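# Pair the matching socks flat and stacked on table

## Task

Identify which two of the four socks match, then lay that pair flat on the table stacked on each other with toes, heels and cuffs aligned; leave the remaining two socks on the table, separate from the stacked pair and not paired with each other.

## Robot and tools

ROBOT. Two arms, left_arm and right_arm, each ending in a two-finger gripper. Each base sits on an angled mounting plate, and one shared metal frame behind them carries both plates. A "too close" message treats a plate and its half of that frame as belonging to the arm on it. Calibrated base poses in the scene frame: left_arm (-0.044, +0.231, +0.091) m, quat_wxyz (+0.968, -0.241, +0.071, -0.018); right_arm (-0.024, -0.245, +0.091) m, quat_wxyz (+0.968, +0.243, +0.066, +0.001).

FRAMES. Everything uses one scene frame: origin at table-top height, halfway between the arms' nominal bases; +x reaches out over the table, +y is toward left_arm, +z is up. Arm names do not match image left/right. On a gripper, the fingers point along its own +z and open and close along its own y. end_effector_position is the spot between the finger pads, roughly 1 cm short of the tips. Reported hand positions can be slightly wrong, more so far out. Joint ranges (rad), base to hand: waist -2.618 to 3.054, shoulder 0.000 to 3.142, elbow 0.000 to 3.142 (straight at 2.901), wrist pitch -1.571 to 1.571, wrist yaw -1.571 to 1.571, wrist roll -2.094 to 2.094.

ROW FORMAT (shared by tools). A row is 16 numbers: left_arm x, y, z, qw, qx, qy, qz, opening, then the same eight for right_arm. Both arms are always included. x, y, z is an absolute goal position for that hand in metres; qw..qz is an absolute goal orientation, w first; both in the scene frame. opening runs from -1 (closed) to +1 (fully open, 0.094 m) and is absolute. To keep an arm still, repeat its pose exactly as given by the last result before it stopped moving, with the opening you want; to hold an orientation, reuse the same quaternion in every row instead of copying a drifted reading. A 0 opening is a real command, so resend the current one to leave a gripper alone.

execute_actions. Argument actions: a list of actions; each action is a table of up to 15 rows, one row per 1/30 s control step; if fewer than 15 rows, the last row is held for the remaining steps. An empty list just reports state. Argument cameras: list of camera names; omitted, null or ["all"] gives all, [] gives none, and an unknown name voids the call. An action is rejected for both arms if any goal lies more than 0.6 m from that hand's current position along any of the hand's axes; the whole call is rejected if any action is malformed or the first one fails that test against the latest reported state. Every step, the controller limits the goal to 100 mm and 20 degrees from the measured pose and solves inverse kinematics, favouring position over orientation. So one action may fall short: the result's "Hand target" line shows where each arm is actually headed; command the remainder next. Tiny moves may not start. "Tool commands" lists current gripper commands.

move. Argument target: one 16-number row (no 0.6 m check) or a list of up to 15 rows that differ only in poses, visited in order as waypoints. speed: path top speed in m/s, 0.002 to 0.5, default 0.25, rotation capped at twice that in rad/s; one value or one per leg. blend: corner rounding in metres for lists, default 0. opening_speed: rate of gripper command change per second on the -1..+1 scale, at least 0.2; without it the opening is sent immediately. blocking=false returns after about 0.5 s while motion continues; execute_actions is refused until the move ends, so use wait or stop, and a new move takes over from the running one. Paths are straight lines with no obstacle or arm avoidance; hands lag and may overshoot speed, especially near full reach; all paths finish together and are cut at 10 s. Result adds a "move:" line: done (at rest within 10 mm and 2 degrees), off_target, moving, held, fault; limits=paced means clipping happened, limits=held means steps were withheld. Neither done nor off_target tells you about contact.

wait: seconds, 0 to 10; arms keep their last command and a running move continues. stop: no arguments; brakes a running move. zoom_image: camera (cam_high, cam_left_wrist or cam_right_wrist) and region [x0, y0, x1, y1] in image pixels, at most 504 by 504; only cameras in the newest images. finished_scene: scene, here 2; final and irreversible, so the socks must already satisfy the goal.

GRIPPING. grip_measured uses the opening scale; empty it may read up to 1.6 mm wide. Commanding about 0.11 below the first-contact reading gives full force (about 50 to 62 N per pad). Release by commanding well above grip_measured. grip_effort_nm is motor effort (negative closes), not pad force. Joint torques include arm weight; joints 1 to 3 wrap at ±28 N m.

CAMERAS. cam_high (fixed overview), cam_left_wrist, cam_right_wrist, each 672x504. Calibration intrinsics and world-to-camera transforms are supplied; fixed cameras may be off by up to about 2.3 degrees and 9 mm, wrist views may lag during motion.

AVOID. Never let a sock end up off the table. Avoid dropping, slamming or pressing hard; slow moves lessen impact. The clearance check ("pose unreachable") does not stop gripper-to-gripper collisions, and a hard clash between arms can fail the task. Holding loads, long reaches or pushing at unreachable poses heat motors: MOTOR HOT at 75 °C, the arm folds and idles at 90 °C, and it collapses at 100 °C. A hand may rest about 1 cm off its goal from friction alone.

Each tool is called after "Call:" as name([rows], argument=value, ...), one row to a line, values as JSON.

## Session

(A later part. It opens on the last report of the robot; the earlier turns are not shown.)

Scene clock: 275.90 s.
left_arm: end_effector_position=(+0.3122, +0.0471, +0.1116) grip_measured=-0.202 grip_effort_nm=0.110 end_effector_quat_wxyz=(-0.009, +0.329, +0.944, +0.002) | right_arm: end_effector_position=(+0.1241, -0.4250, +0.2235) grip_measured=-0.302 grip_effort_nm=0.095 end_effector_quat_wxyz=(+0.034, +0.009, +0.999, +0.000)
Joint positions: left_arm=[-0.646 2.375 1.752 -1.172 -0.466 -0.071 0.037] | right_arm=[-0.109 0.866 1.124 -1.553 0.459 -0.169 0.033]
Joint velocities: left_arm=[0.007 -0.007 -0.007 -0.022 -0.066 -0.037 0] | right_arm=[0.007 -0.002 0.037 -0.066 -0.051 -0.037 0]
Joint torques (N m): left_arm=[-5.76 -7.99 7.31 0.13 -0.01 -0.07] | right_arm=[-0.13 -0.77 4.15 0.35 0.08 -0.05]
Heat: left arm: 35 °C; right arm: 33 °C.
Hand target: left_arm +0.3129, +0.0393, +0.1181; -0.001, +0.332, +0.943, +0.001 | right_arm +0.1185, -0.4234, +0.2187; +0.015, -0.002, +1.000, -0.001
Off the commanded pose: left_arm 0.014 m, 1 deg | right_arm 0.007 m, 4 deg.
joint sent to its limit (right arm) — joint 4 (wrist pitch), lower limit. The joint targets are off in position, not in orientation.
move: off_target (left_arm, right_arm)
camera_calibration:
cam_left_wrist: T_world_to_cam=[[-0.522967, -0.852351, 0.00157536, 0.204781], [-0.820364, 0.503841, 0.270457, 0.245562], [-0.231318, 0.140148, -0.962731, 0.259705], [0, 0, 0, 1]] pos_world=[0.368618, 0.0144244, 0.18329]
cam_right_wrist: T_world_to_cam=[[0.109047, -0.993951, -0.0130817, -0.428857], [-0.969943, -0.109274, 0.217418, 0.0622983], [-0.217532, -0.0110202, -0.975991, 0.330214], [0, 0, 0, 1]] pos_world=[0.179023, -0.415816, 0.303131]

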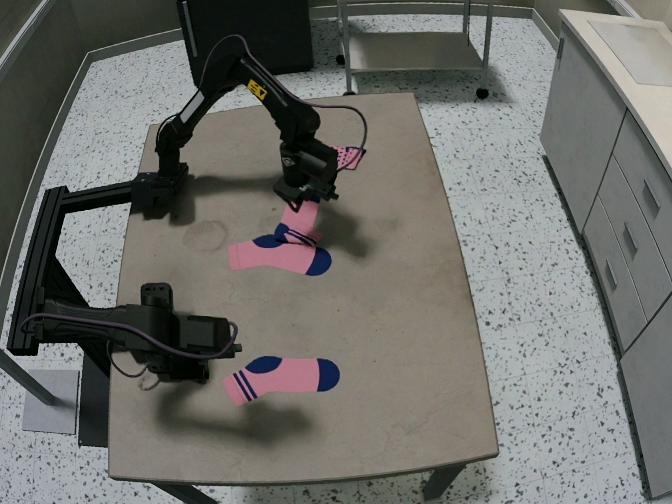

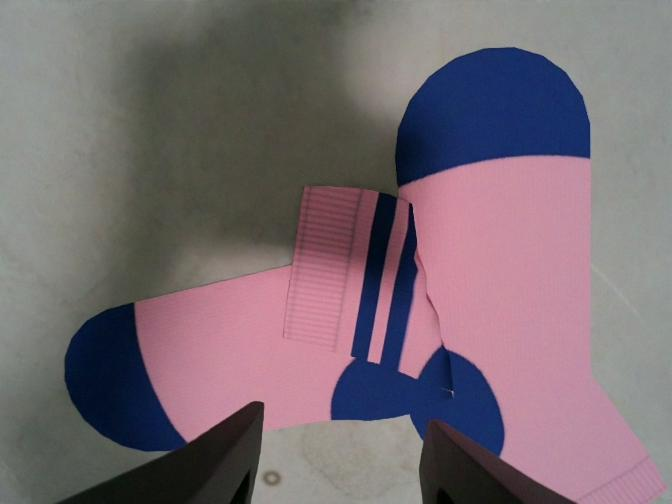

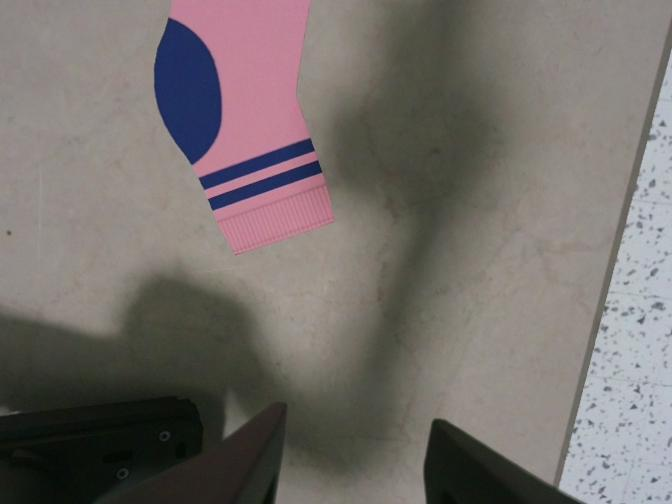

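Call:
move([
  [0.327,0.044,0.05,0,0.27,0.963,0,-0.2,0.12,-0.42,0.22,0,0.0,1,0,-0.3],
  [0.327,0.044,0.011,0,0.27,0.963,0,-0.2,0.12,-0.42,0.22,0,0.0,1,0,-0.3],
], speed=[0.15,0.05], cameras=["cam_left_wrist"])

Scene clock: 283.13 s.
left_arm: end_effector_position=(+0.3261, +0.0466, +0.0175) grip_measured=-0.202 grip_effort_nm=0.110 end_effector_quat_wxyz=(-0.001, +0.267, +0.964, -0.005) | right_arm: end_effector_position=(+0.1248, -0.4247, +0.2225) grip_measured=-0.302 grip_effort_nm=0.095 end_effector_quat_wxyz=(+0.030, +0.007, +1.000, +0.000)
Joint positions: left_arm=[-0.523 2.487 1.611 -0.835 -0.479 -0.053 0.037] | right_arm=[-0.109 0.875 1.124 -1.553 0.46 -0.17 0.033]
Joint velocities: left_arm=[-0.012 0.007 0.007 -0.022 0.022 0.066 0] | right_arm=[-0.017 -0.002 -0.017 -0.007 -0.022 -0.022 0]
Joint torques (N m): left_arm=[-4.46 -7.99 4.26 0.5 -0.14 -0.01] | right_arm=[0.47 -1.05 4.36 0.34 -0.08 0.05]
Heat: left arm: 36 °C; right arm: 33 °C.
Hand target: left_arm +0.3254, +0.0442, +0.0113; +0.000, +0.270, +0.963, -0.002 | right_arm +0.1205, -0.4206, +0.2191; +0.017, -0.001, +1.000, +0.006
Off the commanded pose: left_arm 0.007 m, 1 deg | right_arm 0.007 m, 4 deg.
joint sent to its limit (right arm) — joint 4 (wrist pitch), lower limit. The joint targets still meet the commanded pose.
move: off_target (right_arm)
camera_calibration:
cam_left_wrist: T_world_to_cam=[[-0.409275, -0.912311, 0.0135214, 0.177205], [-0.881183, 0.399068, 0.253499, 0.307651], [-0.236666, 0.091836, -0.967241, 0.176477], [0, 0, 0, 1]] pos_world=[0.385388, 0.022686, 0.0903101]
Images, in order (width x height): cam_left_wrist 672x504.

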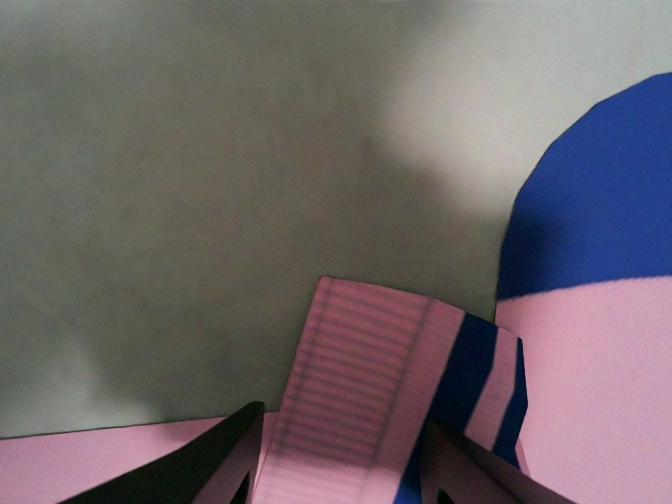

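Call:
move(target=[0.325,0.042,0.003,0,0.334,0.943,0,-0.2,0.12,-0.42,0.22,0,0.0,1,0,-0.3], speed=0.04, cameras=[])

Call:
move(target=[0.325,0.042,0.003,0,0.334,0.943,0,-0.95,0.12,-0.42,0.22,0,0.0,1,0,-0.3], opening_speed=0.6, cameras=["cam_left_wrist"])

Scene clock: 287.87 s.
left_arm: end_effector_position=(+0.3272, +0.0436, +0.0127) grip_measured=-0.202 grip_effort_nm=0.105 end_effector_quat_wxyz=(+0.003, +0.331, +0.944, -0.005) | right_arm: end_effector_position=(+0.1248, -0.4247, +0.2225) grip_measured=-0.302 grip_effort_nm=0.095 end_effector_quat_wxyz=(+0.030, +0.007, +1.000, +0.000)
Joint positions: left_arm=[-0.523 2.5 1.611 -0.814 -0.483 0.083 0.037] | right_arm=[-0.109 0.875 1.124 -1.553 0.46 -0.17 0.033]
Joint velocities: left_arm=[0.002 0.002 -0.002 0.007 -0.007 -0.037 0.001] | right_arm=[0.002 0.002 -0.007 -0.037 0.022 0.022 -0.001]
Joint torques (N m): left_arm=[-4.38 -7.53 3.86 0.49 -0.06 0.01] | right_arm=[0.44 -1.06 4.37 0.34 -0.08 0.04]
Heat: left arm: 36 °C; right arm: 33 °C.
Hand target: left_arm +0.3246, +0.0424, +0.0033; +0.000, +0.334, +0.943, +0.000 | right_arm +0.1204, -0.4206, +0.2191; +0.017, +0.000, +1.000, +0.006
Off the commanded pose: left_arm 0.010 m, 1 deg | right_arm 0.007 m, 4 deg.
joint sent to its limit (right arm) — joint 4 (wrist pitch), lower limit. The joint targets still meet the commanded pose.
move: off_target (right_arm)
No camera images: "cameras" was empty.

Scene clock: 289.33 s.
left_arm: end_effector_position=(+0.3275, +0.0434, +0.0127) grip_measured=-0.948 grip_effort_nm=-0.129 end_effector_quat_wxyz=(+0.003, +0.331, +0.944, -0.005) | right_arm: end_effector_position=(+0.1248, -0.4247, +0.2225) grip_measured=-0.302 grip_effort_nm=0.095 end_effector_quat_wxyz=(+0.030, +0.007, +1.000, +0.000)
Joint positions: left_arm=[-0.523 2.5 1.611 -0.812 -0.483 0.084 0.002] | right_arm=[-0.109 0.875 1.124 -1.553 0.46 -0.17 0.033]
Joint velocities: left_arm=[0.012 -0.012 -0.007 0.022 -0.066 -0.007 -0.001] | right_arm=[-0.007 0.012 0.007 0.007 -0.037 0.051 0.001]
Joint torques (N m): left_arm=[-4.49 -7.62 4.08 0.49 -0.03 0.03] | right_arm=[0.43 -1.06 4.36 0.34 -0.08 0.04]
Heat: left arm: 36 °C; right arm: 32 °C.
Hand target: left_arm +0.3247, +0.0422, +0.0032; +0.000, +0.334, +0.943, +0.000 | right_arm +0.1204, -0.4206, +0.2191; +0.017, +0.000, +1.000, +0.006
Off the commanded pose: left_arm 0.010 m, 1 deg | right_arm 0.007 m, 4 deg.
joint sent to its limit (right arm) — joint 4 (wrist pitch), lower limit. The joint targets still meet the commanded pose.
move: off_target (right_arm)
camera_calibration:
cam_left_wrist: T_world_to_cam=[[-0.526756, -0.849961, 0.00969543, 0.210797], [-0.823053, 0.512863, 0.244039, 0.287545], [-0.212396, 0.120569, -0.969717, 0.163307], [0, 0, 0, 1]] pos_world=[0.382389, 0.012008, 0.0861457]
Images, in order (width x height): cam_left_wrist 672x504.

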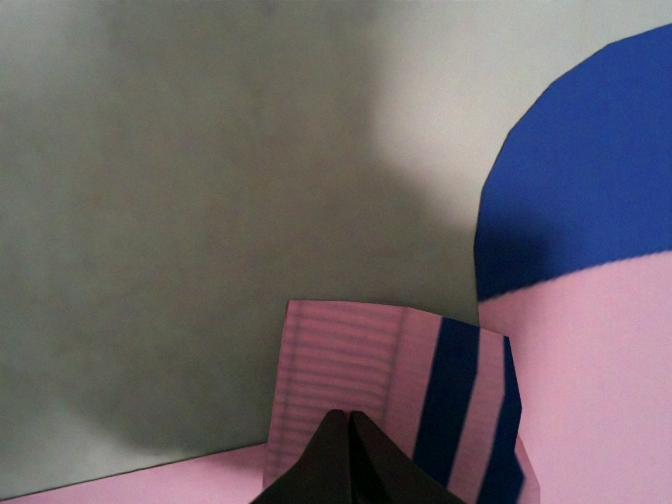

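Call:
move(target=[0.325,0.042,0.03,0,0.334,0.943,0,0.0,0.12,-0.42,0.22,0,0.0,1,0,-0.3], cameras=[])

Call:
move(target=[0.325,0.042,-0.012,0,0.334,0.943,0,0.0,0.12,-0.42,0.22,0,0.0,1,0,-0.3], speed=0.05, cameras=[])

Call:
move(target=[0.325,0.042,-0.012,0,0.334,0.943,0,-0.93,0.12,-0.42,0.22,0,0.0,1,0,-0.3], opening_speed=0.6, cameras=["cam_left_wrist"])

Scene clock: 293.43 s.
left_arm: end_effector_position=(+0.3193, +0.0499, +0.0138) grip_measured=-0.002 grip_effort_nm=0.105 end_effector_quat_wxyz=(-0.017, +0.330, +0.944, +0.002) | right_arm: end_effector_position=(+0.1248, -0.4247, +0.2225) grip_measured=-0.302 grip_effort_nm=0.095 end_effector_quat_wxyz=(+0.030, +0.007, +1.000, +0.000)
Joint positions: left_arm=[-0.523 2.5 1.616 -0.865 -0.484 0.061 0.047] | right_arm=[-0.109 0.875 1.124 -1.553 0.46 -0.17 0.033]
Joint velocities: left_arm=[-0.017 0.007 -0.012 -0.022 -0.051 -0.066 0.001] | right_arm=[-0.002 -0.002 0.007 -0.066 -0.022 -0.095 -0.001]
Joint torques (N m): left_arm=[-6.54 -10.45 6.71 0.01 -0.04 -0.06] | right_arm=[0.44 -1.07 4.37 0.34 -0.08 0.04]
Heat: left arm: 37 °C; right arm: 32 °C.
Hand target: left_arm +0.3249, +0.0422, +0.0298; +0.000, +0.334, +0.943, +0.000 | right_arm +0.1204, -0.4206, +0.2191; +0.017, +0.000, +1.000, +0.006
Off the commanded pose: left_arm 0.019 m, 2 deg | right_arm 0.007 m, 4 deg.
joint sent to its limit (right arm) — joint 4 (wrist pitch), lower limit. The joint targets still meet the commanded pose.
move: off_target (left_arm, right_arm)
No camera images: "cameras" was empty.

Scene clock: 294.73 s.
left_arm: end_effector_position=(+0.3259, +0.0447, +0.0104) grip_measured=-0.002 grip_effort_nm=0.095 end_effector_quat_wxyz=(+0.001, +0.341, +0.940, -0.004) | right_arm: end_effector_position=(+0.1248, -0.4247, +0.2225) grip_measured=-0.302 grip_effort_nm=0.090 end_effector_quat_wxyz=(+0.030, +0.007, +1.000, +0.000)
Joint positions: left_arm=[-0.52 2.501 1.604 -0.808 -0.484 0.105 0.047] | right_arm=[-0.109 0.875 1.124 -1.553 0.46 -0.17 0.033]
Joint velocities: left_arm=[-0.022 -0.002 -0.007 0.022 -0.066 0.051 0] | right_arm=[-0.017 -0.002 -0.007 0.007 0.051 0.022 0]
Joint torques (N m): left_arm=[-3.38 -6.06 2.84 0.99 -0.08 -0.02] | right_arm=[0.44 -1.06 4.37 0.34 -0.08 0.04]
Heat: left arm: 37 °C; right arm: 32 °C.
Hand target: left_arm +0.3234, +0.0429, -0.0112; -0.001, +0.334, +0.943, +0.000 | right_arm +0.1204, -0.4206, +0.2191; +0.017, +0.000, +1.000, +0.006
Off the commanded pose: left_arm 0.023 m, 1 deg | right_arm 0.007 m, 4 deg.
joint sent to its limit (right arm) — joint 4 (wrist pitch), lower limit. The joint targets still meet the commanded pose.
move: off_target (left_arm, right_arm)
No camera images: "cameras" was empty.

Scene clock: 296.53 s.
left_arm: end_effector_position=(+0.3279, +0.0378, +0.0102) grip_measured=-0.927 grip_effort_nm=-0.183 end_effector_quat_wxyz=(+0.009, +0.335, +0.942, -0.019) | right_arm: end_effector_position=(+0.1248, -0.4247, +0.2225) grip_measured=-0.302 grip_effort_nm=0.095 end_effector_quat_wxyz=(+0.030, +0.007, +1.000, +0.000)
Joint positions: left_arm=[-0.52 2.501 1.602 -0.782 -0.459 0.106 0.003] | right_arm=[-0.109 0.875 1.124 -1.553 0.46 -0.17 0.033]
Joint velocities: left_arm=[0.002 -0.012 -0.002 -0.022 0.037 -0.037 0] | right_arm=[-0.002 0.002 -0.012 0.037 0.051 0.007 -0.001]
Joint torques (N m): left_arm=[-3.4 -6.11 3.26 0.72 -0.31 -0.01] | right_arm=[0.43 -1.06 4.37 0.34 -0.08 0.04]
Heat: left arm: 37 °C; right arm: 32 °C.
Hand target: left_arm +0.3239, +0.0426, -0.0109; +0.000, +0.334, +0.943, +0.000 | right_arm +0.1204, -0.4206, +0.2191; +0.017, +0.000, +1.000, +0.006
Off the commanded pose: left_arm 0.023 m, 2 deg | right_arm 0.007 m, 4 deg.
joint sent to its limit (right arm) — joint 4 (wrist pitch), lower limit. The joint targets still meet the commanded pose.
move: off_target (left_arm, right_arm)
camera_calibration:
cam_left_wrist: T_world_to_cam=[[-0.535172, -0.844032, 0.0346633, 0.208471], [-0.81804, 0.528053, 0.227972, 0.289273], [-0.21072, 0.0936481, -0.973051, 0.162151], [0, 0, 0, 1]] pos_world=[0.382373, 0.00801998, 0.0846088]
Images, in order (width x height): cam_left_wrist 672x504.

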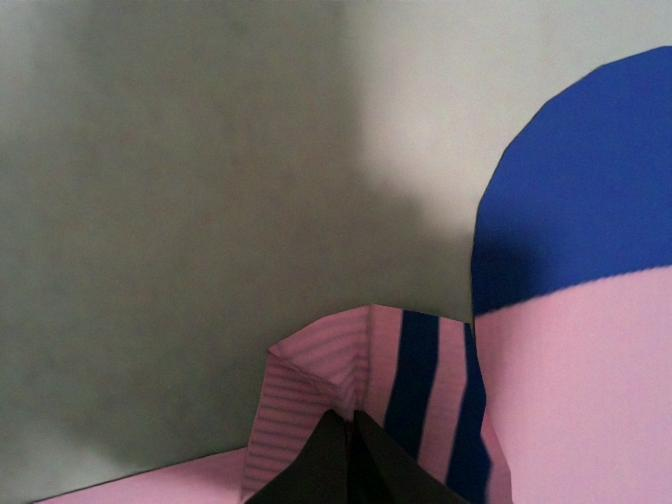

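Call:
move([
  [0.322,0.036,0.05,0,0.334,0.943,0,-0.97,0.12,-0.42,0.22,0,0.0,1,0,-0.3],
  [0.302,0.003,0.095,0,0.334,0.943,0,-0.97,0.12,-0.42,0.22,0,0.0,1,0,-0.3],
], speed=0.08)

Scene clock: 302.00 s.
left_arm: end_effector_position=(+0.3019, +0.0112, +0.0804) grip_measured=-0.964 grip_effort_nm=-0.330 end_effector_quat_wxyz=(-0.013, +0.330, +0.944, +0.008) | right_arm: end_effector_position=(+0.1248, -0.4247, +0.2225) grip_measured=-0.302 grip_effort_nm=0.095 end_effector_quat_wxyz=(+0.030, +0.007, +1.000, +0.000)
Joint positions: left_arm=[-0.685 2.501 1.784 -1.11 -0.465 -0.116 0.002] | right_arm=[-0.109 0.875 1.124 -1.553 0.46 -0.17 0.033]
Joint velocities: left_arm=[0.002 -0.007 0.012 0.051 -0.037 -0.007 -0.001] | right_arm=[0.002 -0.012 0.007 0.051 -0.007 -0.007 -0.001]
Joint torques (N m): left_arm=[-6.23 -10.11 7.35 0.05 0.05 -0.12] | right_arm=[0.44 -1.06 4.37 0.34 -0.08 0.04]
Heat: left arm: 38 °C; right arm: 32 °C.
Hand target: left_arm +0.3030, +0.0037, +0.0944; +0.000, +0.333, +0.943, +0.002 | right_arm +0.1204, -0.4206, +0.2191; +0.017, +0.000, +1.000, +0.006
Off the commanded pose: left_arm 0.017 m, 2 deg | right_arm 0.007 m, 4 deg.
joint sent to its limit (right arm) — joint 4 (wrist pitch), lower limit. The joint targets still meet the commanded pose.
move: off_target (left_arm, right_arm)
camera_calibration:
cam_left_wrist: T_world_to_cam=[[-0.525909, -0.850498, -0.00851754, 0.170493], [-0.817761, 0.502861, 0.279995, 0.262038], [-0.233852, 0.154217, -0.959964, 0.232703], [0, 0, 0, 1]] pos_world=[0.358366, -0.0226517, 0.151469]
cam_right_wrist: T_world_to_cam=[[0.113455, -0.993435, -0.0146344, -0.428603], [-0.967787, -0.113834, 0.224568, 0.0594158], [-0.224759, -0.0113153, -0.974349, 0.32982], [0, 0, 0, 1]] pos_world=[0.180259, -0.415294, 0.301744]

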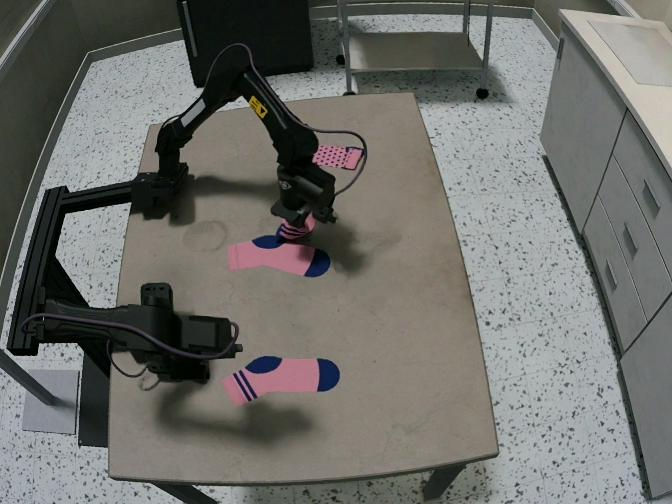

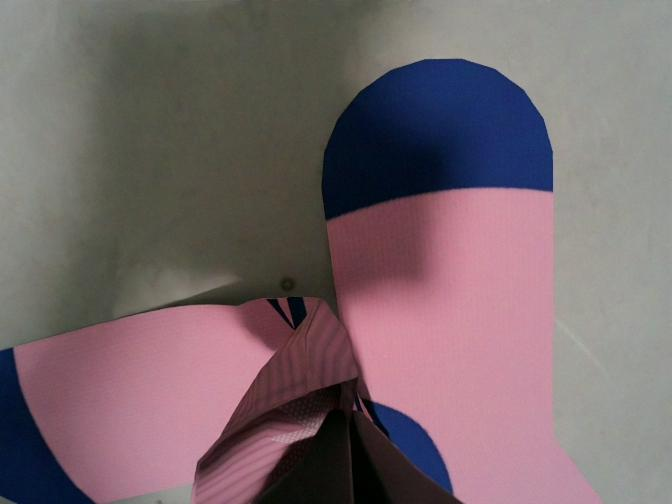

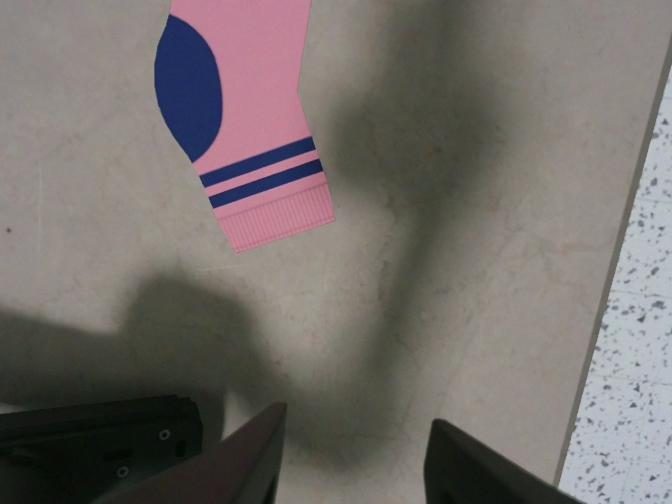

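Call:
move([
  [0.277,-0.035,0.075,0,0.334,0.943,0,-0.97,0.12,-0.42,0.22,0,0.0,1,0,-0.3],
  [0.246,-0.084,0.010,0,0.334,0.943,0,-0.97,0.12,-0.42,0.22,0,0.0,1,0,-0.3],
], speed=0.08, cameras=["cam_left_wrist"])

Call:
move(target=[0.246,-0.084,0.010,0,0.334,0.943,0,-0.3,0.12,-0.42,0.22,0,0.0,1,0,-0.3], opening_speed=0.5, cameras=[])

Call:
move([
  [0.246,-0.075,0.09,0,0.334,0.943,0,-0.3,0.12,-0.42,0.22,0,0.0,1,0,-0.3],
  [0.2,0.2,0.28,0,0,1,0,-0.3,0.12,-0.42,0.22,0,0.0,1,0,-0.3],
], speed=[0.1,0.25])

Scene clock: 310.57 s.
left_arm: end_effector_position=(+0.2475, -0.0661, +0.0105) grip_measured=-0.964 grip_effort_nm=-0.325 end_effector_quat_wxyz=(-0.012, +0.330, +0.944, +0.009) | right_arm: end_effector_position=(+0.1248, -0.4247, +0.2225) grip_measured=-0.302 grip_effort_nm=0.095 end_effector_quat_wxyz=(+0.030, +0.007, +1.000, +0.000)
Joint positions: left_arm=[-0.808 2.747 1.791 -0.926 -0.432 -0.245 0.002] | right_arm=[-0.109 0.875 1.124 -1.553 0.46 -0.17 0.033]
Joint velocities: left_arm=[0.012 -0.017 -0.012 -0.007 -0.11 -0.007 0] | right_arm=[-0.007 0.002 -0.002 -0.007 -0.022 0.022 0]
Joint torques (N m): left_arm=[-5.9 -8.43 6.95 0.44 0.03 -0.03] | right_arm=[0.44 -1.06 4.36 0.34 -0.08 0.04]
Heat: left arm: 38 °C; right arm: 32 °C.
Hand target: left_arm +0.2446, -0.0808, +0.0099; +0.000, +0.334, +0.943, +0.002 | right_arm +0.1204, -0.4206, +0.2191; +0.017, +0.000, +1.000, +0.006
Off the commanded pose: left_arm 0.018 m, 2 deg | right_arm 0.007 m, 4 deg.
joint sent to its limit (right arm) — joint 4 (wrist pitch), lower limit. The joint targets still meet the commanded pose.
move: off_target (left_arm, right_arm)
camera_calibration:
cam_left_wrist: T_world_to_cam=[[-0.526127, -0.850349, -0.00984124, 0.0755596], [-0.818377, 0.503131, 0.277701, 0.276255], [-0.231191, 0.15416, -0.960617, 0.164108], [0, 0, 0, 1]] pos_world=[0.303775, -0.100039, 0.0816724]
Images, in order (width x height): cam_left_wrist 672x504.

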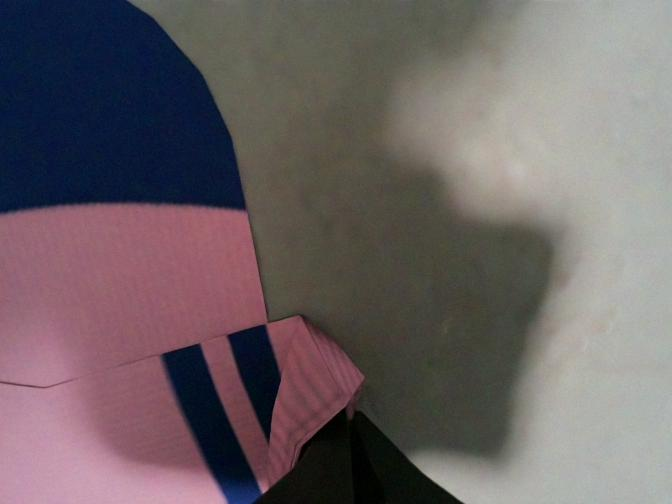

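Scene clock: 312.13 s.
left_arm: end_effector_position=(+0.2484, -0.0701, +0.0089) grip_measured=-0.302 grip_effort_nm=0.110 end_effector_quat_wxyz=(-0.011, +0.329, +0.944, +0.005) | right_arm: end_effector_position=(+0.1248, -0.4247, +0.2225) grip_measured=-0.302 grip_effort_nm=0.095 end_effector_quat_wxyz=(+0.030, +0.007, +1.000, +0.000)
Joint positions: left_arm=[-0.808 2.76 1.807 -0.924 -0.427 -0.245 0.033] | right_arm=[-0.109 0.875 1.124 -1.553 0.46 -0.17 0.033]
Joint velocities: left_arm=[-0.007 -0.002 -0.002 0.022 0.022 -0.081 0] | right_arm=[-0.007 -0.007 0.002 -0.022 0.007 0.022 -0.001]
Joint torques (N m): left_arm=[-6.06 -8.54 7.25 0.38 0.01 -0.08] | right_arm=[0.43 -1.06 4.37 0.33 -0.08 0.04]
Heat: left arm: 38 °C; right arm: 32 °C.
Hand target: left_arm +0.2457, -0.0835, +0.0098; +0.000, +0.334, +0.943, +0.000 | right_arm +0.1204, -0.4206, +0.2191; +0.017, +0.000, +1.000, +0.006
Off the commanded pose: left_arm 0.014 m, 1 deg | right_arm 0.007 m, 4 deg.
joint sent to its limit (right arm) — joint 4 (wrist pitch), lower limit. The joint targets still meet the commanded pose.
move: off_target (left_arm, right_arm)
No camera images: "cameras" was empty.

Scene clock: 314.97 s.
left_arm: end_effector_position=(+0.2066, +0.1934, +0.2838) grip_measured=-0.302 grip_effort_nm=0.105 end_effector_quat_wxyz=(+0.056, -0.001, +0.996, -0.065) | right_arm: end_effector_position=(+0.1248, -0.4247, +0.2225) grip_measured=-0.302 grip_effort_nm=0.090 end_effector_quat_wxyz=(+0.030, +0.007, +1.000, +0.000)
Joint positions: left_arm=[-0.798 1.559 1.46 -1.56 -0.432 -0.819 0.033] | right_arm=[-0.109 0.875 1.124 -1.553 0.46 -0.17 0.033]
Joint velocities: left_arm=[-0.002 0.002 0.002 -0.007 -0.037 0.022 -0.001] | right_arm=[0.012 -0.012 -0.007 0.007 0.066 0.037 0]
Joint torques (N m): left_arm=[-1.89 -1.98 4.45 0.47 -0.06 -0.04] | right_arm=[0.44 -1.06 4.36 0.34 -0.08 0.04]
Heat: left arm: 39 °C; right arm: 32 °C.
Hand target: left_arm +0.2055, +0.1955, +0.2812; +0.052, +0.001, +0.997, -0.055 | right_arm +0.1204, -0.4206, +0.2191; +0.017, +0.000, +1.000, +0.006
Off the commanded pose: left_arm 0.010 m, 10 deg | right_arm 0.007 m, 4 deg.
joint sent to its limit (left arm) — joint 4 (wrist pitch), lower limit. The joint targets are off in position and orientation.
joint sent to its limit (right arm) — joint 4 (wrist pitch), lower limit. The joint targets still meet the commanded pose.
move: off_target (left_arm, right_arm)
camera_calibration:
cam_left_wrist: T_world_to_cam=[[0.112985, -0.983205, 0.143322, 0.127602], [-0.983464, -0.0901157, 0.157092, 0.219327], [-0.141538, -0.158701, -0.977129, 0.423909], [0, 0, 0, 1]] pos_world=[0.261282, 0.212499, 0.361471]
cam_right_wrist: T_world_to_cam=[[0.113455, -0.993435, -0.0146344, -0.428603], [-0.967787, -0.113834, 0.224568, 0.0594158], [-0.224759, -0.0113153, -0.974349, 0.32982], [0, 0, 0, 1]] pos_world=[0.180259, -0.415294, 0.301744]

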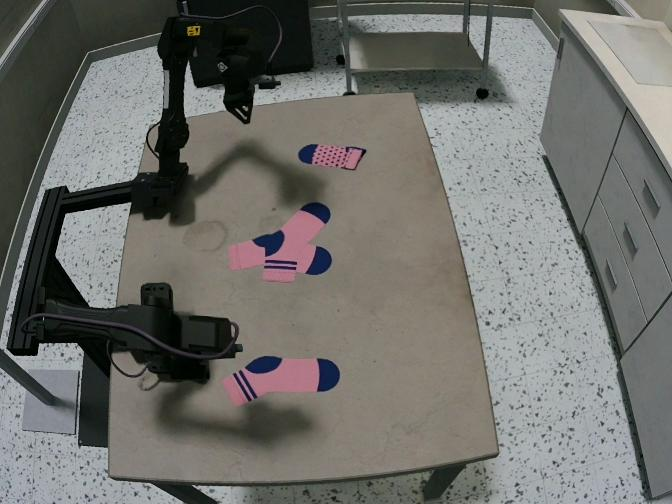

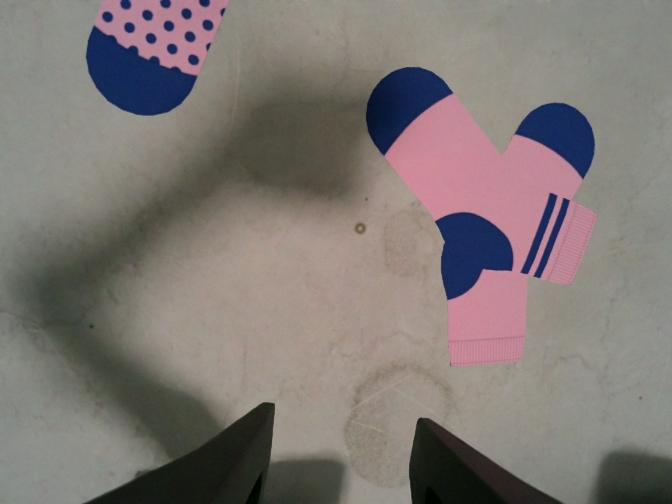

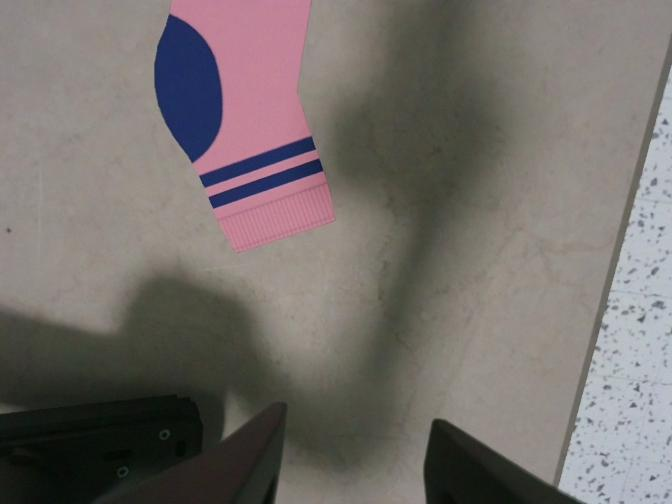

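Call:
move([
  [0.2,0.3,0.28,0,0,1,0,-0.3,0.18,-0.25,0.18,0,0.096,0.995,0,0.05],
  [0.2,0.3,0.28,0,0,1,0,-0.3,0.235,-0.06,0.13,0,0.096,0.995,0,0.05],
], cameras=["cam_right_wrist"])

Scene clock: 320.80 s.
left_arm: end_effector_position=(+0.2045, +0.2952, +0.2807) grip_measured=-0.302 grip_effort_nm=0.105 end_effector_quat_wxyz=(+0.096, -0.003, +0.993, -0.074) | right_arm: end_effector_position=(+0.2340, -0.0633, +0.1256) grip_measured=+0.048 grip_effort_nm=0.095 end_effector_quat_wxyz=(-0.003, +0.093, +0.996, +0.000)
Joint positions: left_arm=[-0.521 1.258 1.38 -1.562 -0.461 -0.474 0.033] | right_arm=[0.845 2.16 1.343 -1.054 0.414 1.099 0.049]
Joint velocities: left_arm=[-0.022 0.002 -0.007 -0.051 0.037 -0.007 -0.002] | right_arm=[-0.012 -0.007 -0.002 0.022 0.022 0.037 0]
Joint torques (N m): left_arm=[-1.09 -1.63 4.14 0.6 -0.05 0.06] | right_arm=[5.29 -7.8 7.5 0.46 -0.04 0.12]
Heat: left arm: 38 °C; right arm: 32 °C.
Hand target: left_arm +0.2023, +0.2986, +0.2797; +0.095, +0.000, +0.993, -0.067 | right_arm +0.2380, -0.0532, +0.1302; +0.004, +0.095, +0.995, +0.011
Off the commanded pose: left_arm 0.007 m, 14 deg | right_arm 0.006 m, 1 deg.
joint sent to its limit (left arm) — joint 4 (wrist pitch), lower limit. The joint targets are off in orientation, not in position.
move: off_target (left_arm)
camera_calibration:
cam_right_wrist: T_world_to_cam=[[-0.058867, -0.998027, -0.0218128, -0.0424105], [-0.956459, 0.0501309, 0.28753, 0.227866], [-0.285869, 0.037789, -0.957523, 0.279349], [0, 0, 0, 1]] pos_world=[0.295305, -0.0643063, 0.20104]
Images, in order (width x height): cam_right_wrist 672x504.

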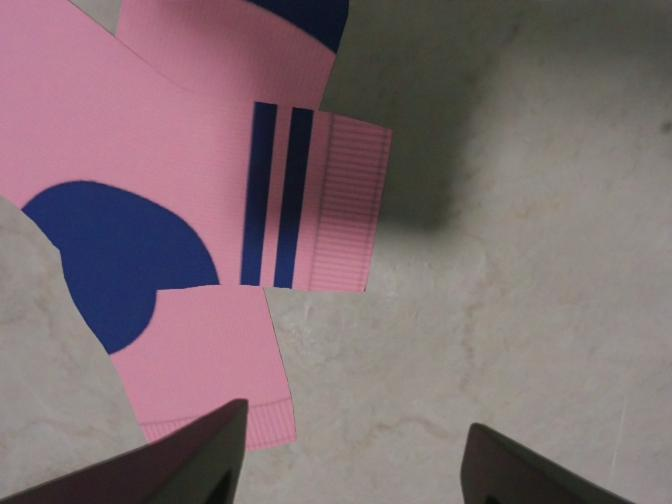

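Call:
move([
  [0.2,0.3,0.28,0,0,1,0,-0.3,0.258,-0.056,0.05,0,0.096,0.995,0,0.05],
  [0.2,0.3,0.28,0,0,1,0,-0.3,0.258,-0.056,0.004,0,0.096,0.995,0,0.05],
], speed=[0.15,0.05], cameras=["cam_right_wrist"])

Scene clock: 330.07 s.
left_arm: end_effector_position=(+0.2033, +0.2956, +0.2781) grip_measured=-0.302 grip_effort_nm=0.110 end_effector_quat_wxyz=(+0.094, -0.001, +0.993, -0.069) | right_arm: end_effector_position=(+0.2639, -0.0550, +0.0189) grip_measured=+0.048 grip_effort_nm=0.095 end_effector_quat_wxyz=(+0.000, +0.099, +0.995, +0.007)
Joint positions: left_arm=[-0.521 1.258 1.369 -1.562 -0.467 -0.474 0.033] | right_arm=[0.675 2.369 1.259 -0.667 0.454 0.923 0.049]
Joint velocities: left_arm=[0.007 0.002 -0.002 -0.037 -0.007 0.022 -0.001] | right_arm=[0.002 -0.012 -0.012 0.007 0.037 0.007 0]
Joint torques (N m): left_arm=[-1.43 -2.55 4.08 0.59 -0.07 0.03] | right_arm=[4.19 -7.62 3 0.89 0.16 -0.07]
Heat: left arm: 37 °C; right arm: 33 °C.
Hand target: left_arm +0.2005, +0.2999, +0.2790; +0.098, -0.001, +0.993, -0.065 | right_arm +0.2587, -0.0565, +0.0040; +0.000, +0.096, +0.995, -0.002
Off the commanded pose: left_arm 0.006 m, 13 deg | right_arm 0.016 m, 1 deg.
joint sent to its limit (left arm) — joint 4 (wrist pitch), lower limit. The joint targets are off in orientation, not in position.
move: off_target (left_arm, right_arm)
camera_calibration:
cam_right_wrist: T_world_to_cam=[[-0.0717322, -0.996805, -0.0351189, -0.0309591], [-0.957944, 0.0590421, 0.280815, 0.28767], [-0.277845, 0.0537854, -0.959119, 0.18419], [0, 0, 0, 1]] pos_world=[0.324527, -0.0577516, 0.0947912]
Images, in order (width x height): cam_right_wrist 672x504.

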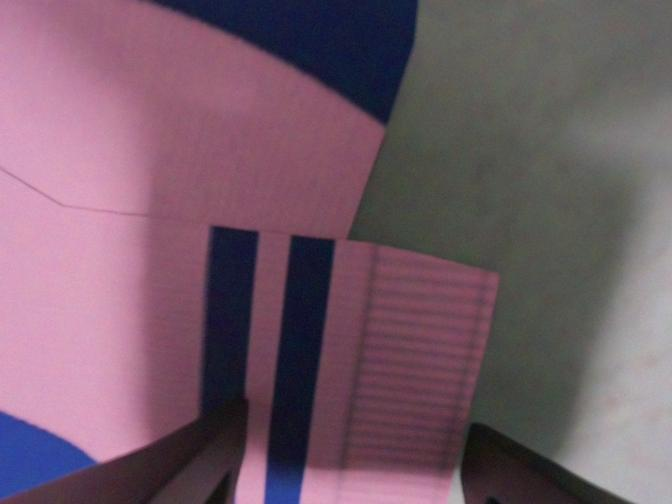

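Call:
move(target=[0.2,0.3,0.28,0,0,1,0,-0.3,0.257,-0.061,0.025,0,0.122,0.9925,0,0.05], cameras=[])

Call:
move(target=[0.2,0.3,0.28,0,0,1,0,-0.3,0.257,-0.061,0.003,0,0.122,0.9925,0,0.05], speed=0.05, cameras=["cam_right_wrist"])

Call:
move(target=[0.2,0.3,0.28,0,0,1,0,-0.3,0.257,-0.061,0.003,0,0.122,0.9925,0,-0.93], opening_speed=0.6, cameras=["cam_right_wrist"])

Scene clock: 336.17 s.
left_arm: end_effector_position=(+0.2033, +0.2956, +0.2781) grip_measured=-0.302 grip_effort_nm=0.110 end_effector_quat_wxyz=(+0.094, -0.001, +0.993, -0.069) | right_arm: end_effector_position=(+0.2625, -0.0560, +0.0196) grip_measured=+0.048 grip_effort_nm=0.090 end_effector_quat_wxyz=(-0.002, +0.126, +0.992, +0.007)
Joint positions: left_arm=[-0.521 1.258 1.369 -1.562 -0.467 -0.474 0.033] | right_arm=[0.675 2.365 1.256 -0.672 0.451 0.978 0.049]
Joint velocities: left_arm=[0.002 -0.012 0.007 -0.007 -0.022 -0.022 -0.001] | right_arm=[0.022 -0.007 -0.017 0.022 0.007 -0.007 0.001]
Joint torques (N m): left_arm=[-1.46 -2.24 4.31 0.54 -0.07 0.02] | right_arm=[5.75 -12.27 2.89 0.23 0.09 0.06]
Heat: left arm: 36 °C; right arm: 32 °C.
Hand target: left_arm +0.2005, +0.2998, +0.2791; +0.098, -0.001, +0.993, -0.065 | right_arm +0.2572, -0.0608, +0.0247; +0.000, +0.122, +0.993, +0.000
Off the commanded pose: left_arm 0.006 m, 13 deg | right_arm 0.009 m, 1 deg.
joint sent to its limit (left arm) — joint 4 (wrist pitch), lower limit. The joint targets are off in orientation, not in position.
move: off_target (left_arm)
No camera images: "cameras" was empty.

Scene clock: 338.77 s.
left_arm: end_effector_position=(+0.2033, +0.2956, +0.2781) grip_measured=-0.302 grip_effort_nm=0.105 end_effector_quat_wxyz=(+0.094, -0.001, +0.993, -0.069) | right_arm: end_effector_position=(+0.2624, -0.0556, +0.0177) grip_measured=+0.048 grip_effort_nm=0.100 end_effector_quat_wxyz=(+0.002, +0.121, +0.993, +0.009)
Joint positions: left_arm=[-0.521 1.258 1.369 -1.562 -0.467 -0.474 0.033] | right_arm=[0.675 2.364 1.244 -0.651 0.455 0.965 0.049]
Joint velocities: left_arm=[0.002 0.007 -0.007 0.022 0.007 -0.022 0.001] | right_arm=[-0.017 -0.002 -0.017 0.022 -0.11 -0.022 0.001]
Joint torques (N m): left_arm=[-1.37 -2.45 4.27 0.59 -0.1 0.01] | right_arm=[3.55 -8.59 2.15 0.92 0.14 -0.04]
Heat: left arm: 36 °C; right arm: 33 °C.
Hand target: left_arm +0.2006, +0.2998, +0.2791; +0.098, -0.001, +0.993, -0.065 | right_arm +0.2567, -0.0612, +0.0035; +0.000, +0.122, +0.993, -0.001
Off the commanded pose: left_arm 0.006 m, 13 deg | right_arm 0.017 m, 1 deg.
joint sent to its limit (left arm) — joint 4 (wrist pitch), lower limit. The joint targets are off in orientation, not in position.
move: off_target (left_arm, right_arm)
camera_calibration:
cam_right_wrist: T_world_to_cam=[[-0.11611, -0.992501, -0.0382148, -0.0198083], [-0.955315, 0.101064, 0.277774, 0.288368], [-0.271829, 0.0687595, -0.959886, 0.181885], [0, 0, 0, 1]] pos_world=[0.322625, -0.0613099, 0.0937311]
Images, in order (width x height): cam_right_wrist 672x504.

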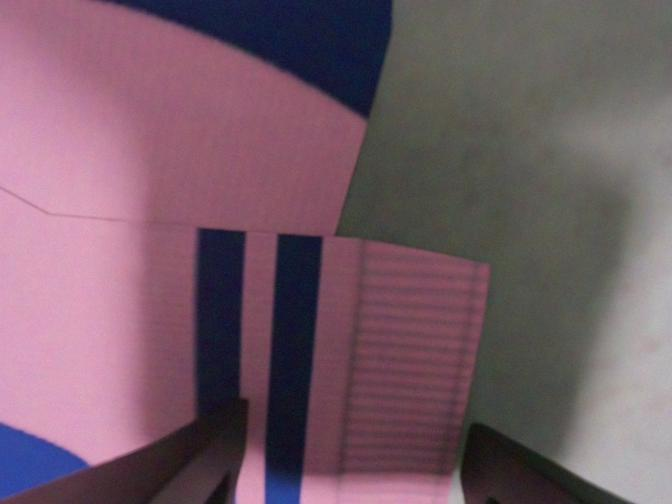

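Scene clock: 340.60 s.
left_arm: end_effector_position=(+0.2034, +0.2957, +0.2781) grip_measured=-0.302 grip_effort_nm=0.105 end_effector_quat_wxyz=(+0.094, -0.001, +0.993, -0.068) | right_arm: end_effector_position=(+0.2675, -0.0493, +0.0176) grip_measured=-0.928 grip_effort_nm=-0.134 end_effector_quat_wxyz=(+0.010, +0.128, +0.991, +0.023)
Joint positions: left_arm=[-0.521 1.258 1.369 -1.562 -0.468 -0.474 0.033] | right_arm=[0.675 2.364 1.241 -0.613 0.447 0.963 0.003]
Joint velocities: left_arm=[-0.002 -0.017 -0.002 0.007 0.007 -0.051 -0.001] | right_arm=[0.002 -0.012 -0.007 0.037 -0.051 0.037 0.001]
Joint torques (N m): left_arm=[-1.32 -2.21 4.16 0.57 -0.08 0.01] | right_arm=[3.62 -8.61 2.36 0.53 0.2 -0.05]
Heat: left arm: 36 °C; right arm: 33 °C.
Hand target: left_arm +0.2006, +0.2999, +0.2791; +0.098, -0.001, +0.993, -0.065 | right_arm +0.2569, -0.0609, +0.0036; +0.000, +0.122, +0.993, +0.000
Off the commanded pose: left_arm 0.006 m, 13 deg | right_arm 0.021 m, 3 deg.
joint sent to its limit (left arm) — joint 4 (wrist pitch), lower limit. The joint targets are off in orientation, not in position.
move: off_target (left_arm, right_arm)
camera_calibration:
cam_right_wrist: T_world_to_cam=[[-0.129344, -0.989275, -0.0678588, -0.00874249], [-0.958902, 0.107357, 0.262644, 0.294116], [-0.252542, 0.0990413, -0.962504, 0.179135], [0, 0, 0, 1]] pos_world=[0.326137, -0.0579659, 0.0945774]
Images, in order (width x height): cam_right_wrist 672x504.

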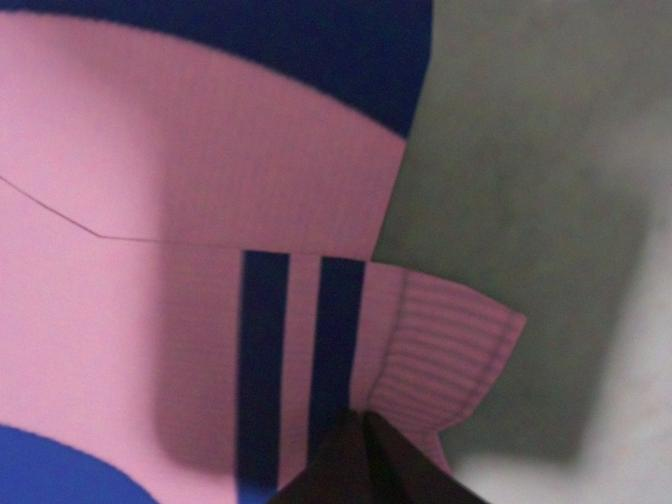

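Call:
move([
  [0.2,0.3,0.28,0,0,1,0,-0.3,0.263,-0.045,0.06,0,0.122,0.9925,0,-0.98],
  [0.265,-0.03,0.14,0,0.122,0.9925,0,-0.98,0.265,-0.03,0.14,0,0.122,0.9925,0,-0.98],
], speed=0.07)

every target must give the same left_gripper/opening; nothing of the call was run
Scene clock: 343.40 s.
left_arm: end_effector_position=(+0.2034, +0.2957, +0.2781) grip_measured=-0.302 grip_effort_nm=0.100 end_effector_quat_wxyz=(+0.094, -0.001, +0.993, -0.068) | right_arm: end_effector_position=(+0.2675, -0.0493, +0.0176) grip_measured=-0.928 grip_effort_nm=-0.134 end_effector_quat_wxyz=(+0.010, +0.128, +0.991, +0.023)
Joint positions: left_arm=[-0.521 1.258 1.369 -1.562 -0.468 -0.474 0.033] | right_arm=[0.675 2.364 1.241 -0.613 0.447 0.963 0.003]
Joint velocities: left_arm=[0.022 0.022 0.002 -0.007 -0.022 -0.037 0] | right_arm=[-0.017 0.002 0.007 -0.022 0.007 0.022 -0.001]
Joint torques (N m): left_arm=[-1.35 -2.44 4.37 0.53 -0.09 0.01] | right_arm=[3.62 -8.61 2.36 0.53 0.2 -0.05]
Heat: left arm: 36 °C; right arm: 33 °C.
Hand target: left_arm +0.2006, +0.2999, +0.2791; +0.098, -0.001, +0.993, -0.065 | right_arm +0.2569, -0.0609, +0.0036; +0.000, +0.122, +0.993, +0.000
Tool commands: left_gripper/opening=-0.3 right_gripper/opening=-0.93
Off the commanded pose: left_arm 0.006 m, 13 deg | right_arm 0.021 m, 3 deg.

Call:
move([
  [0.2,0.3,0.28,0,0,1,0,-0.3,0.263,-0.045,0.06,0,0.122,0.9925,0,-0.98],
  [0.2,0.3,0.28,0,0,1,0,-0.3,0.265,-0.03,0.14,0,0.122,0.9925,0,-0.98],
], speed=0.07)

Scene clock: 348.50 s.
left_arm: end_effector_position=(+0.2034, +0.2957, +0.2781) grip_measured=-0.302 grip_effort_nm=0.115 end_effector_quat_wxyz=(+0.094, -0.001, +0.993, -0.068) | right_arm: end_effector_position=(+0.2584, -0.0339, +0.1207) grip_measured=-0.973 grip_effort_nm=-0.374 end_effector_quat_wxyz=(-0.011, +0.116, +0.993, -0.016)
Joint positions: left_arm=[-0.521 1.258 1.369 -1.562 -0.468 -0.474 0.033] | right_arm=[0.838 2.339 1.577 -1.145 0.418 1.155 0.001]
Joint velocities: left_arm=[0.007 -0.007 0.017 0.051 -0.022 -0.022 0.001] | right_arm=[-0.007 -0.007 -0.012 -0.066 0.037 0.022 -0.001]
Joint torques (N m): left_arm=[-1.35 -2.36 4.31 0.58 -0.08 0.05] | right_arm=[6.16 -13.37 7.38 0.07 -0.05 0.09]
Heat: left arm: 36 °C; right arm: 34 °C.
Hand target: left_arm +0.2006, +0.2998, +0.2791; +0.098, -0.001, +0.993, -0.065 | right_arm +0.2632, -0.0301, +0.1403; +0.000, +0.121, +0.993, +0.003
Off the commanded pose: left_arm 0.006 m, 13 deg | right_arm 0.021 m, 2 deg.
joint sent to its limit (left arm) — joint 4 (wrist pitch), lower limit. The joint targets are off in orientation, not in position.
move: off_target (left_arm, right_arm)
camera_calibration:
cam_left_wrist: T_world_to_cam=[[0.106047, -0.98152, 0.159288, 0.225829], [-0.99216, -0.0937922, 0.0825984, 0.249887], [-0.0661321, -0.166798, -0.983771, 0.423017], [0, 0, 0, 1]] pos_world=[0.251954, 0.315652, 0.35954]
cam_right_wrist: T_world_to_cam=[[-0.106392, -0.994266, 0.0107574, -0.00327136], [-0.946839, 0.104608, 0.304224, 0.248472], [-0.303605, 0.0221814, -0.95254, 0.28395], [0, 0, 0, 1]] pos_world=[0.321123, -0.0355432, 0.194917]

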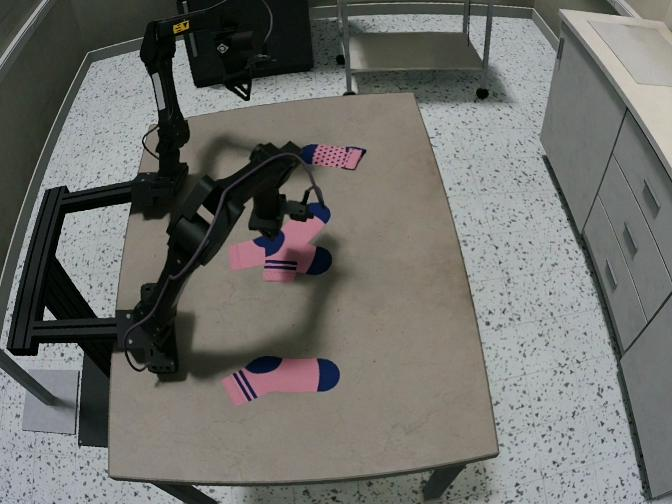

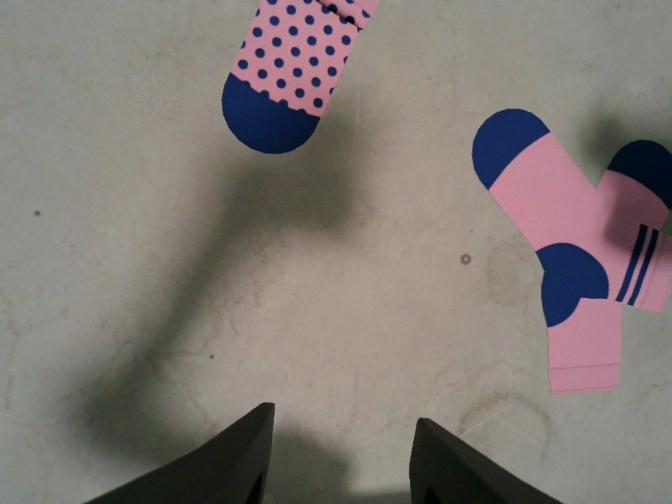

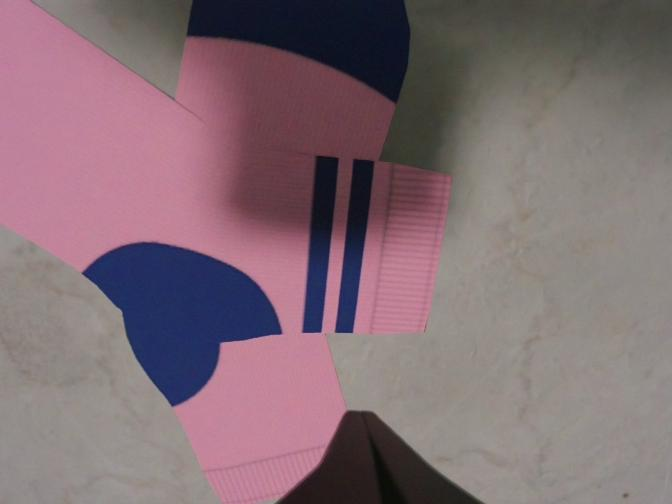

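Call:
move([
  [0.2,0.3,0.28,0,0,1,0,-0.3,0.257,-0.057,0.05,0,0.122,0.9925,0,0.2],
  [0.2,0.3,0.28,0,0,1,0,-0.3,0.257,-0.06,-0.012,0,0.122,0.9925,0,0.2],
], speed=[0.15,0.05], cameras=["cam_right_wrist"])

Call:
move(target=[0.2,0.3,0.28,0,0,1,0,-0.3,0.257,-0.06,-0.012,0,0.122,0.9925,0,-0.93], opening_speed=0.6, cameras=["cam_right_wrist"])

Scene clock: 355.30 s.
left_arm: end_effector_position=(+0.2034, +0.2957, +0.2781) grip_measured=-0.302 grip_effort_nm=0.095 end_effector_quat_wxyz=(+0.094, -0.001, +0.993, -0.068) | right_arm: end_effector_position=(+0.2637, -0.0575, +0.0170) grip_measured=+0.198 grip_effort_nm=0.095 end_effector_quat_wxyz=(+0.002, +0.117, +0.993, +0.010)
Joint positions: left_arm=[-0.521 1.258 1.369 -1.562 -0.468 -0.474 0.033] | right_arm=[0.667 2.36 1.239 -0.645 0.454 0.947 0.056]
Joint velocities: left_arm=[-0.012 0.002 0.002 0.081 0.022 0.007 0.001] | right_arm=[-0.007 0.002 0.012 0.022 -0.081 0.022 0]
Joint torques (N m): left_arm=[-1.25 -2.39 4.27 0.56 -0.11 -0.01] | right_arm=[2.76 -5.42 2.13 1.35 0.2 -0.03]
Heat: left arm: 35 °C; right arm: 34 °C.
Hand target: left_arm +0.2006, +0.2998, +0.2791; +0.098, -0.001, +0.993, -0.065 | right_arm +0.2568, -0.0615, -0.0104; -0.001, +0.122, +0.992, -0.003
Off the commanded pose: left_arm 0.006 m, 13 deg | right_arm 0.030 m, 1 deg.
joint sent to its limit (left arm) — joint 4 (wrist pitch), lower limit. The joint targets are off in orientation, not in position.
move: off_target (left_arm, right_arm)
camera_calibration:
cam_right_wrist: T_world_to_cam=[[-0.107075, -0.993402, -0.0410735, -0.0239829], [-0.956214, 0.0915732, 0.277975, 0.289648], [-0.272379, 0.0690391, -0.95971, 0.181875], [0, 0, 0, 1]] pos_world=[0.323937, -0.0629051, 0.093047]
Images, in order (width x height): cam_right_wrist 672x504.

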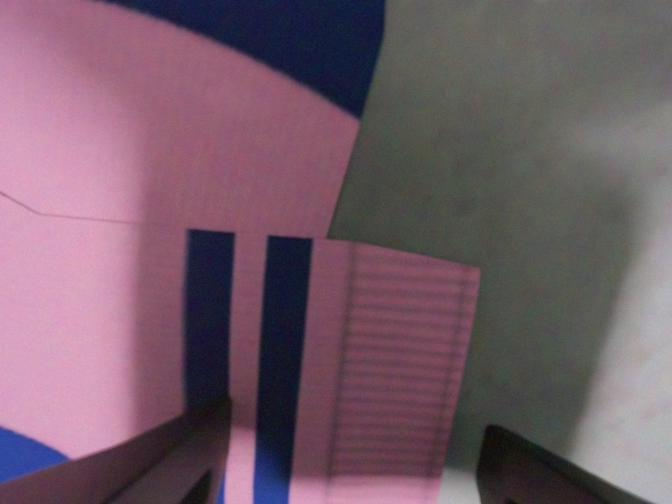

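Scene clock: 357.43 s.
left_arm: end_effector_position=(+0.2034, +0.2957, +0.2781) grip_measured=-0.302 grip_effort_nm=0.105 end_effector_quat_wxyz=(+0.094, -0.001, +0.993, -0.068) | right_arm: end_effector_position=(+0.2706, -0.0404, +0.0174) grip_measured=-0.928 grip_effort_nm=-0.642 end_effector_quat_wxyz=(+0.007, +0.130, +0.990, +0.050)
Joint positions: left_arm=[-0.521 1.258 1.369 -1.562 -0.468 -0.474 0.033] | right_arm=[0.667 2.36 1.235 -0.567 0.407 0.944 0.003]
Joint velocities: left_arm=[0.022 -0.007 -0.007 -0.007 -0.022 -0.007 0] | right_arm=[0.002 -0.007 -0.007 0.022 0.022 0.066 0]
Joint torques (N m): left_arm=[-1.25 -2.37 4.31 0.57 -0.07 0] | right_arm=[3.04 -5.94 2.13 0.63 0.62 -0.05]
Heat: left arm: 35 °C; right arm: 34 °C.
Hand target: left_arm +0.2006, +0.2998, +0.2791; +0.098, -0.001, +0.993, -0.065 | right_arm +0.2562, -0.0601, -0.0094; -0.001, +0.121, +0.993, +0.000
Off the commanded pose: left_arm 0.006 m, 13 deg | right_arm 0.038 m, 6 deg.
joint sent to its limit (left arm) — joint 4 (wrist pitch), lower limit. The joint targets are off in orientation, not in position.
move: off_target (left_arm, right_arm)
camera_calibration:
cam_right_wrist: T_world_to_cam=[[-0.132623, -0.98367, -0.121676, 0.00252091], [-0.958893, 0.0962629, 0.26694, 0.295697], [-0.250868, 0.152077, -0.956001, 0.18042], [0, 0, 0, 1]] pos_world=[0.329138, -0.0534225, 0.0938548]
Images, in order (width x height): cam_right_wrist 672x504.

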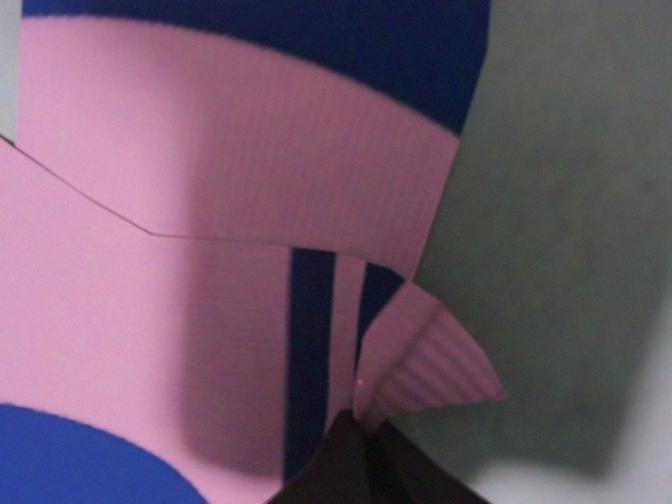

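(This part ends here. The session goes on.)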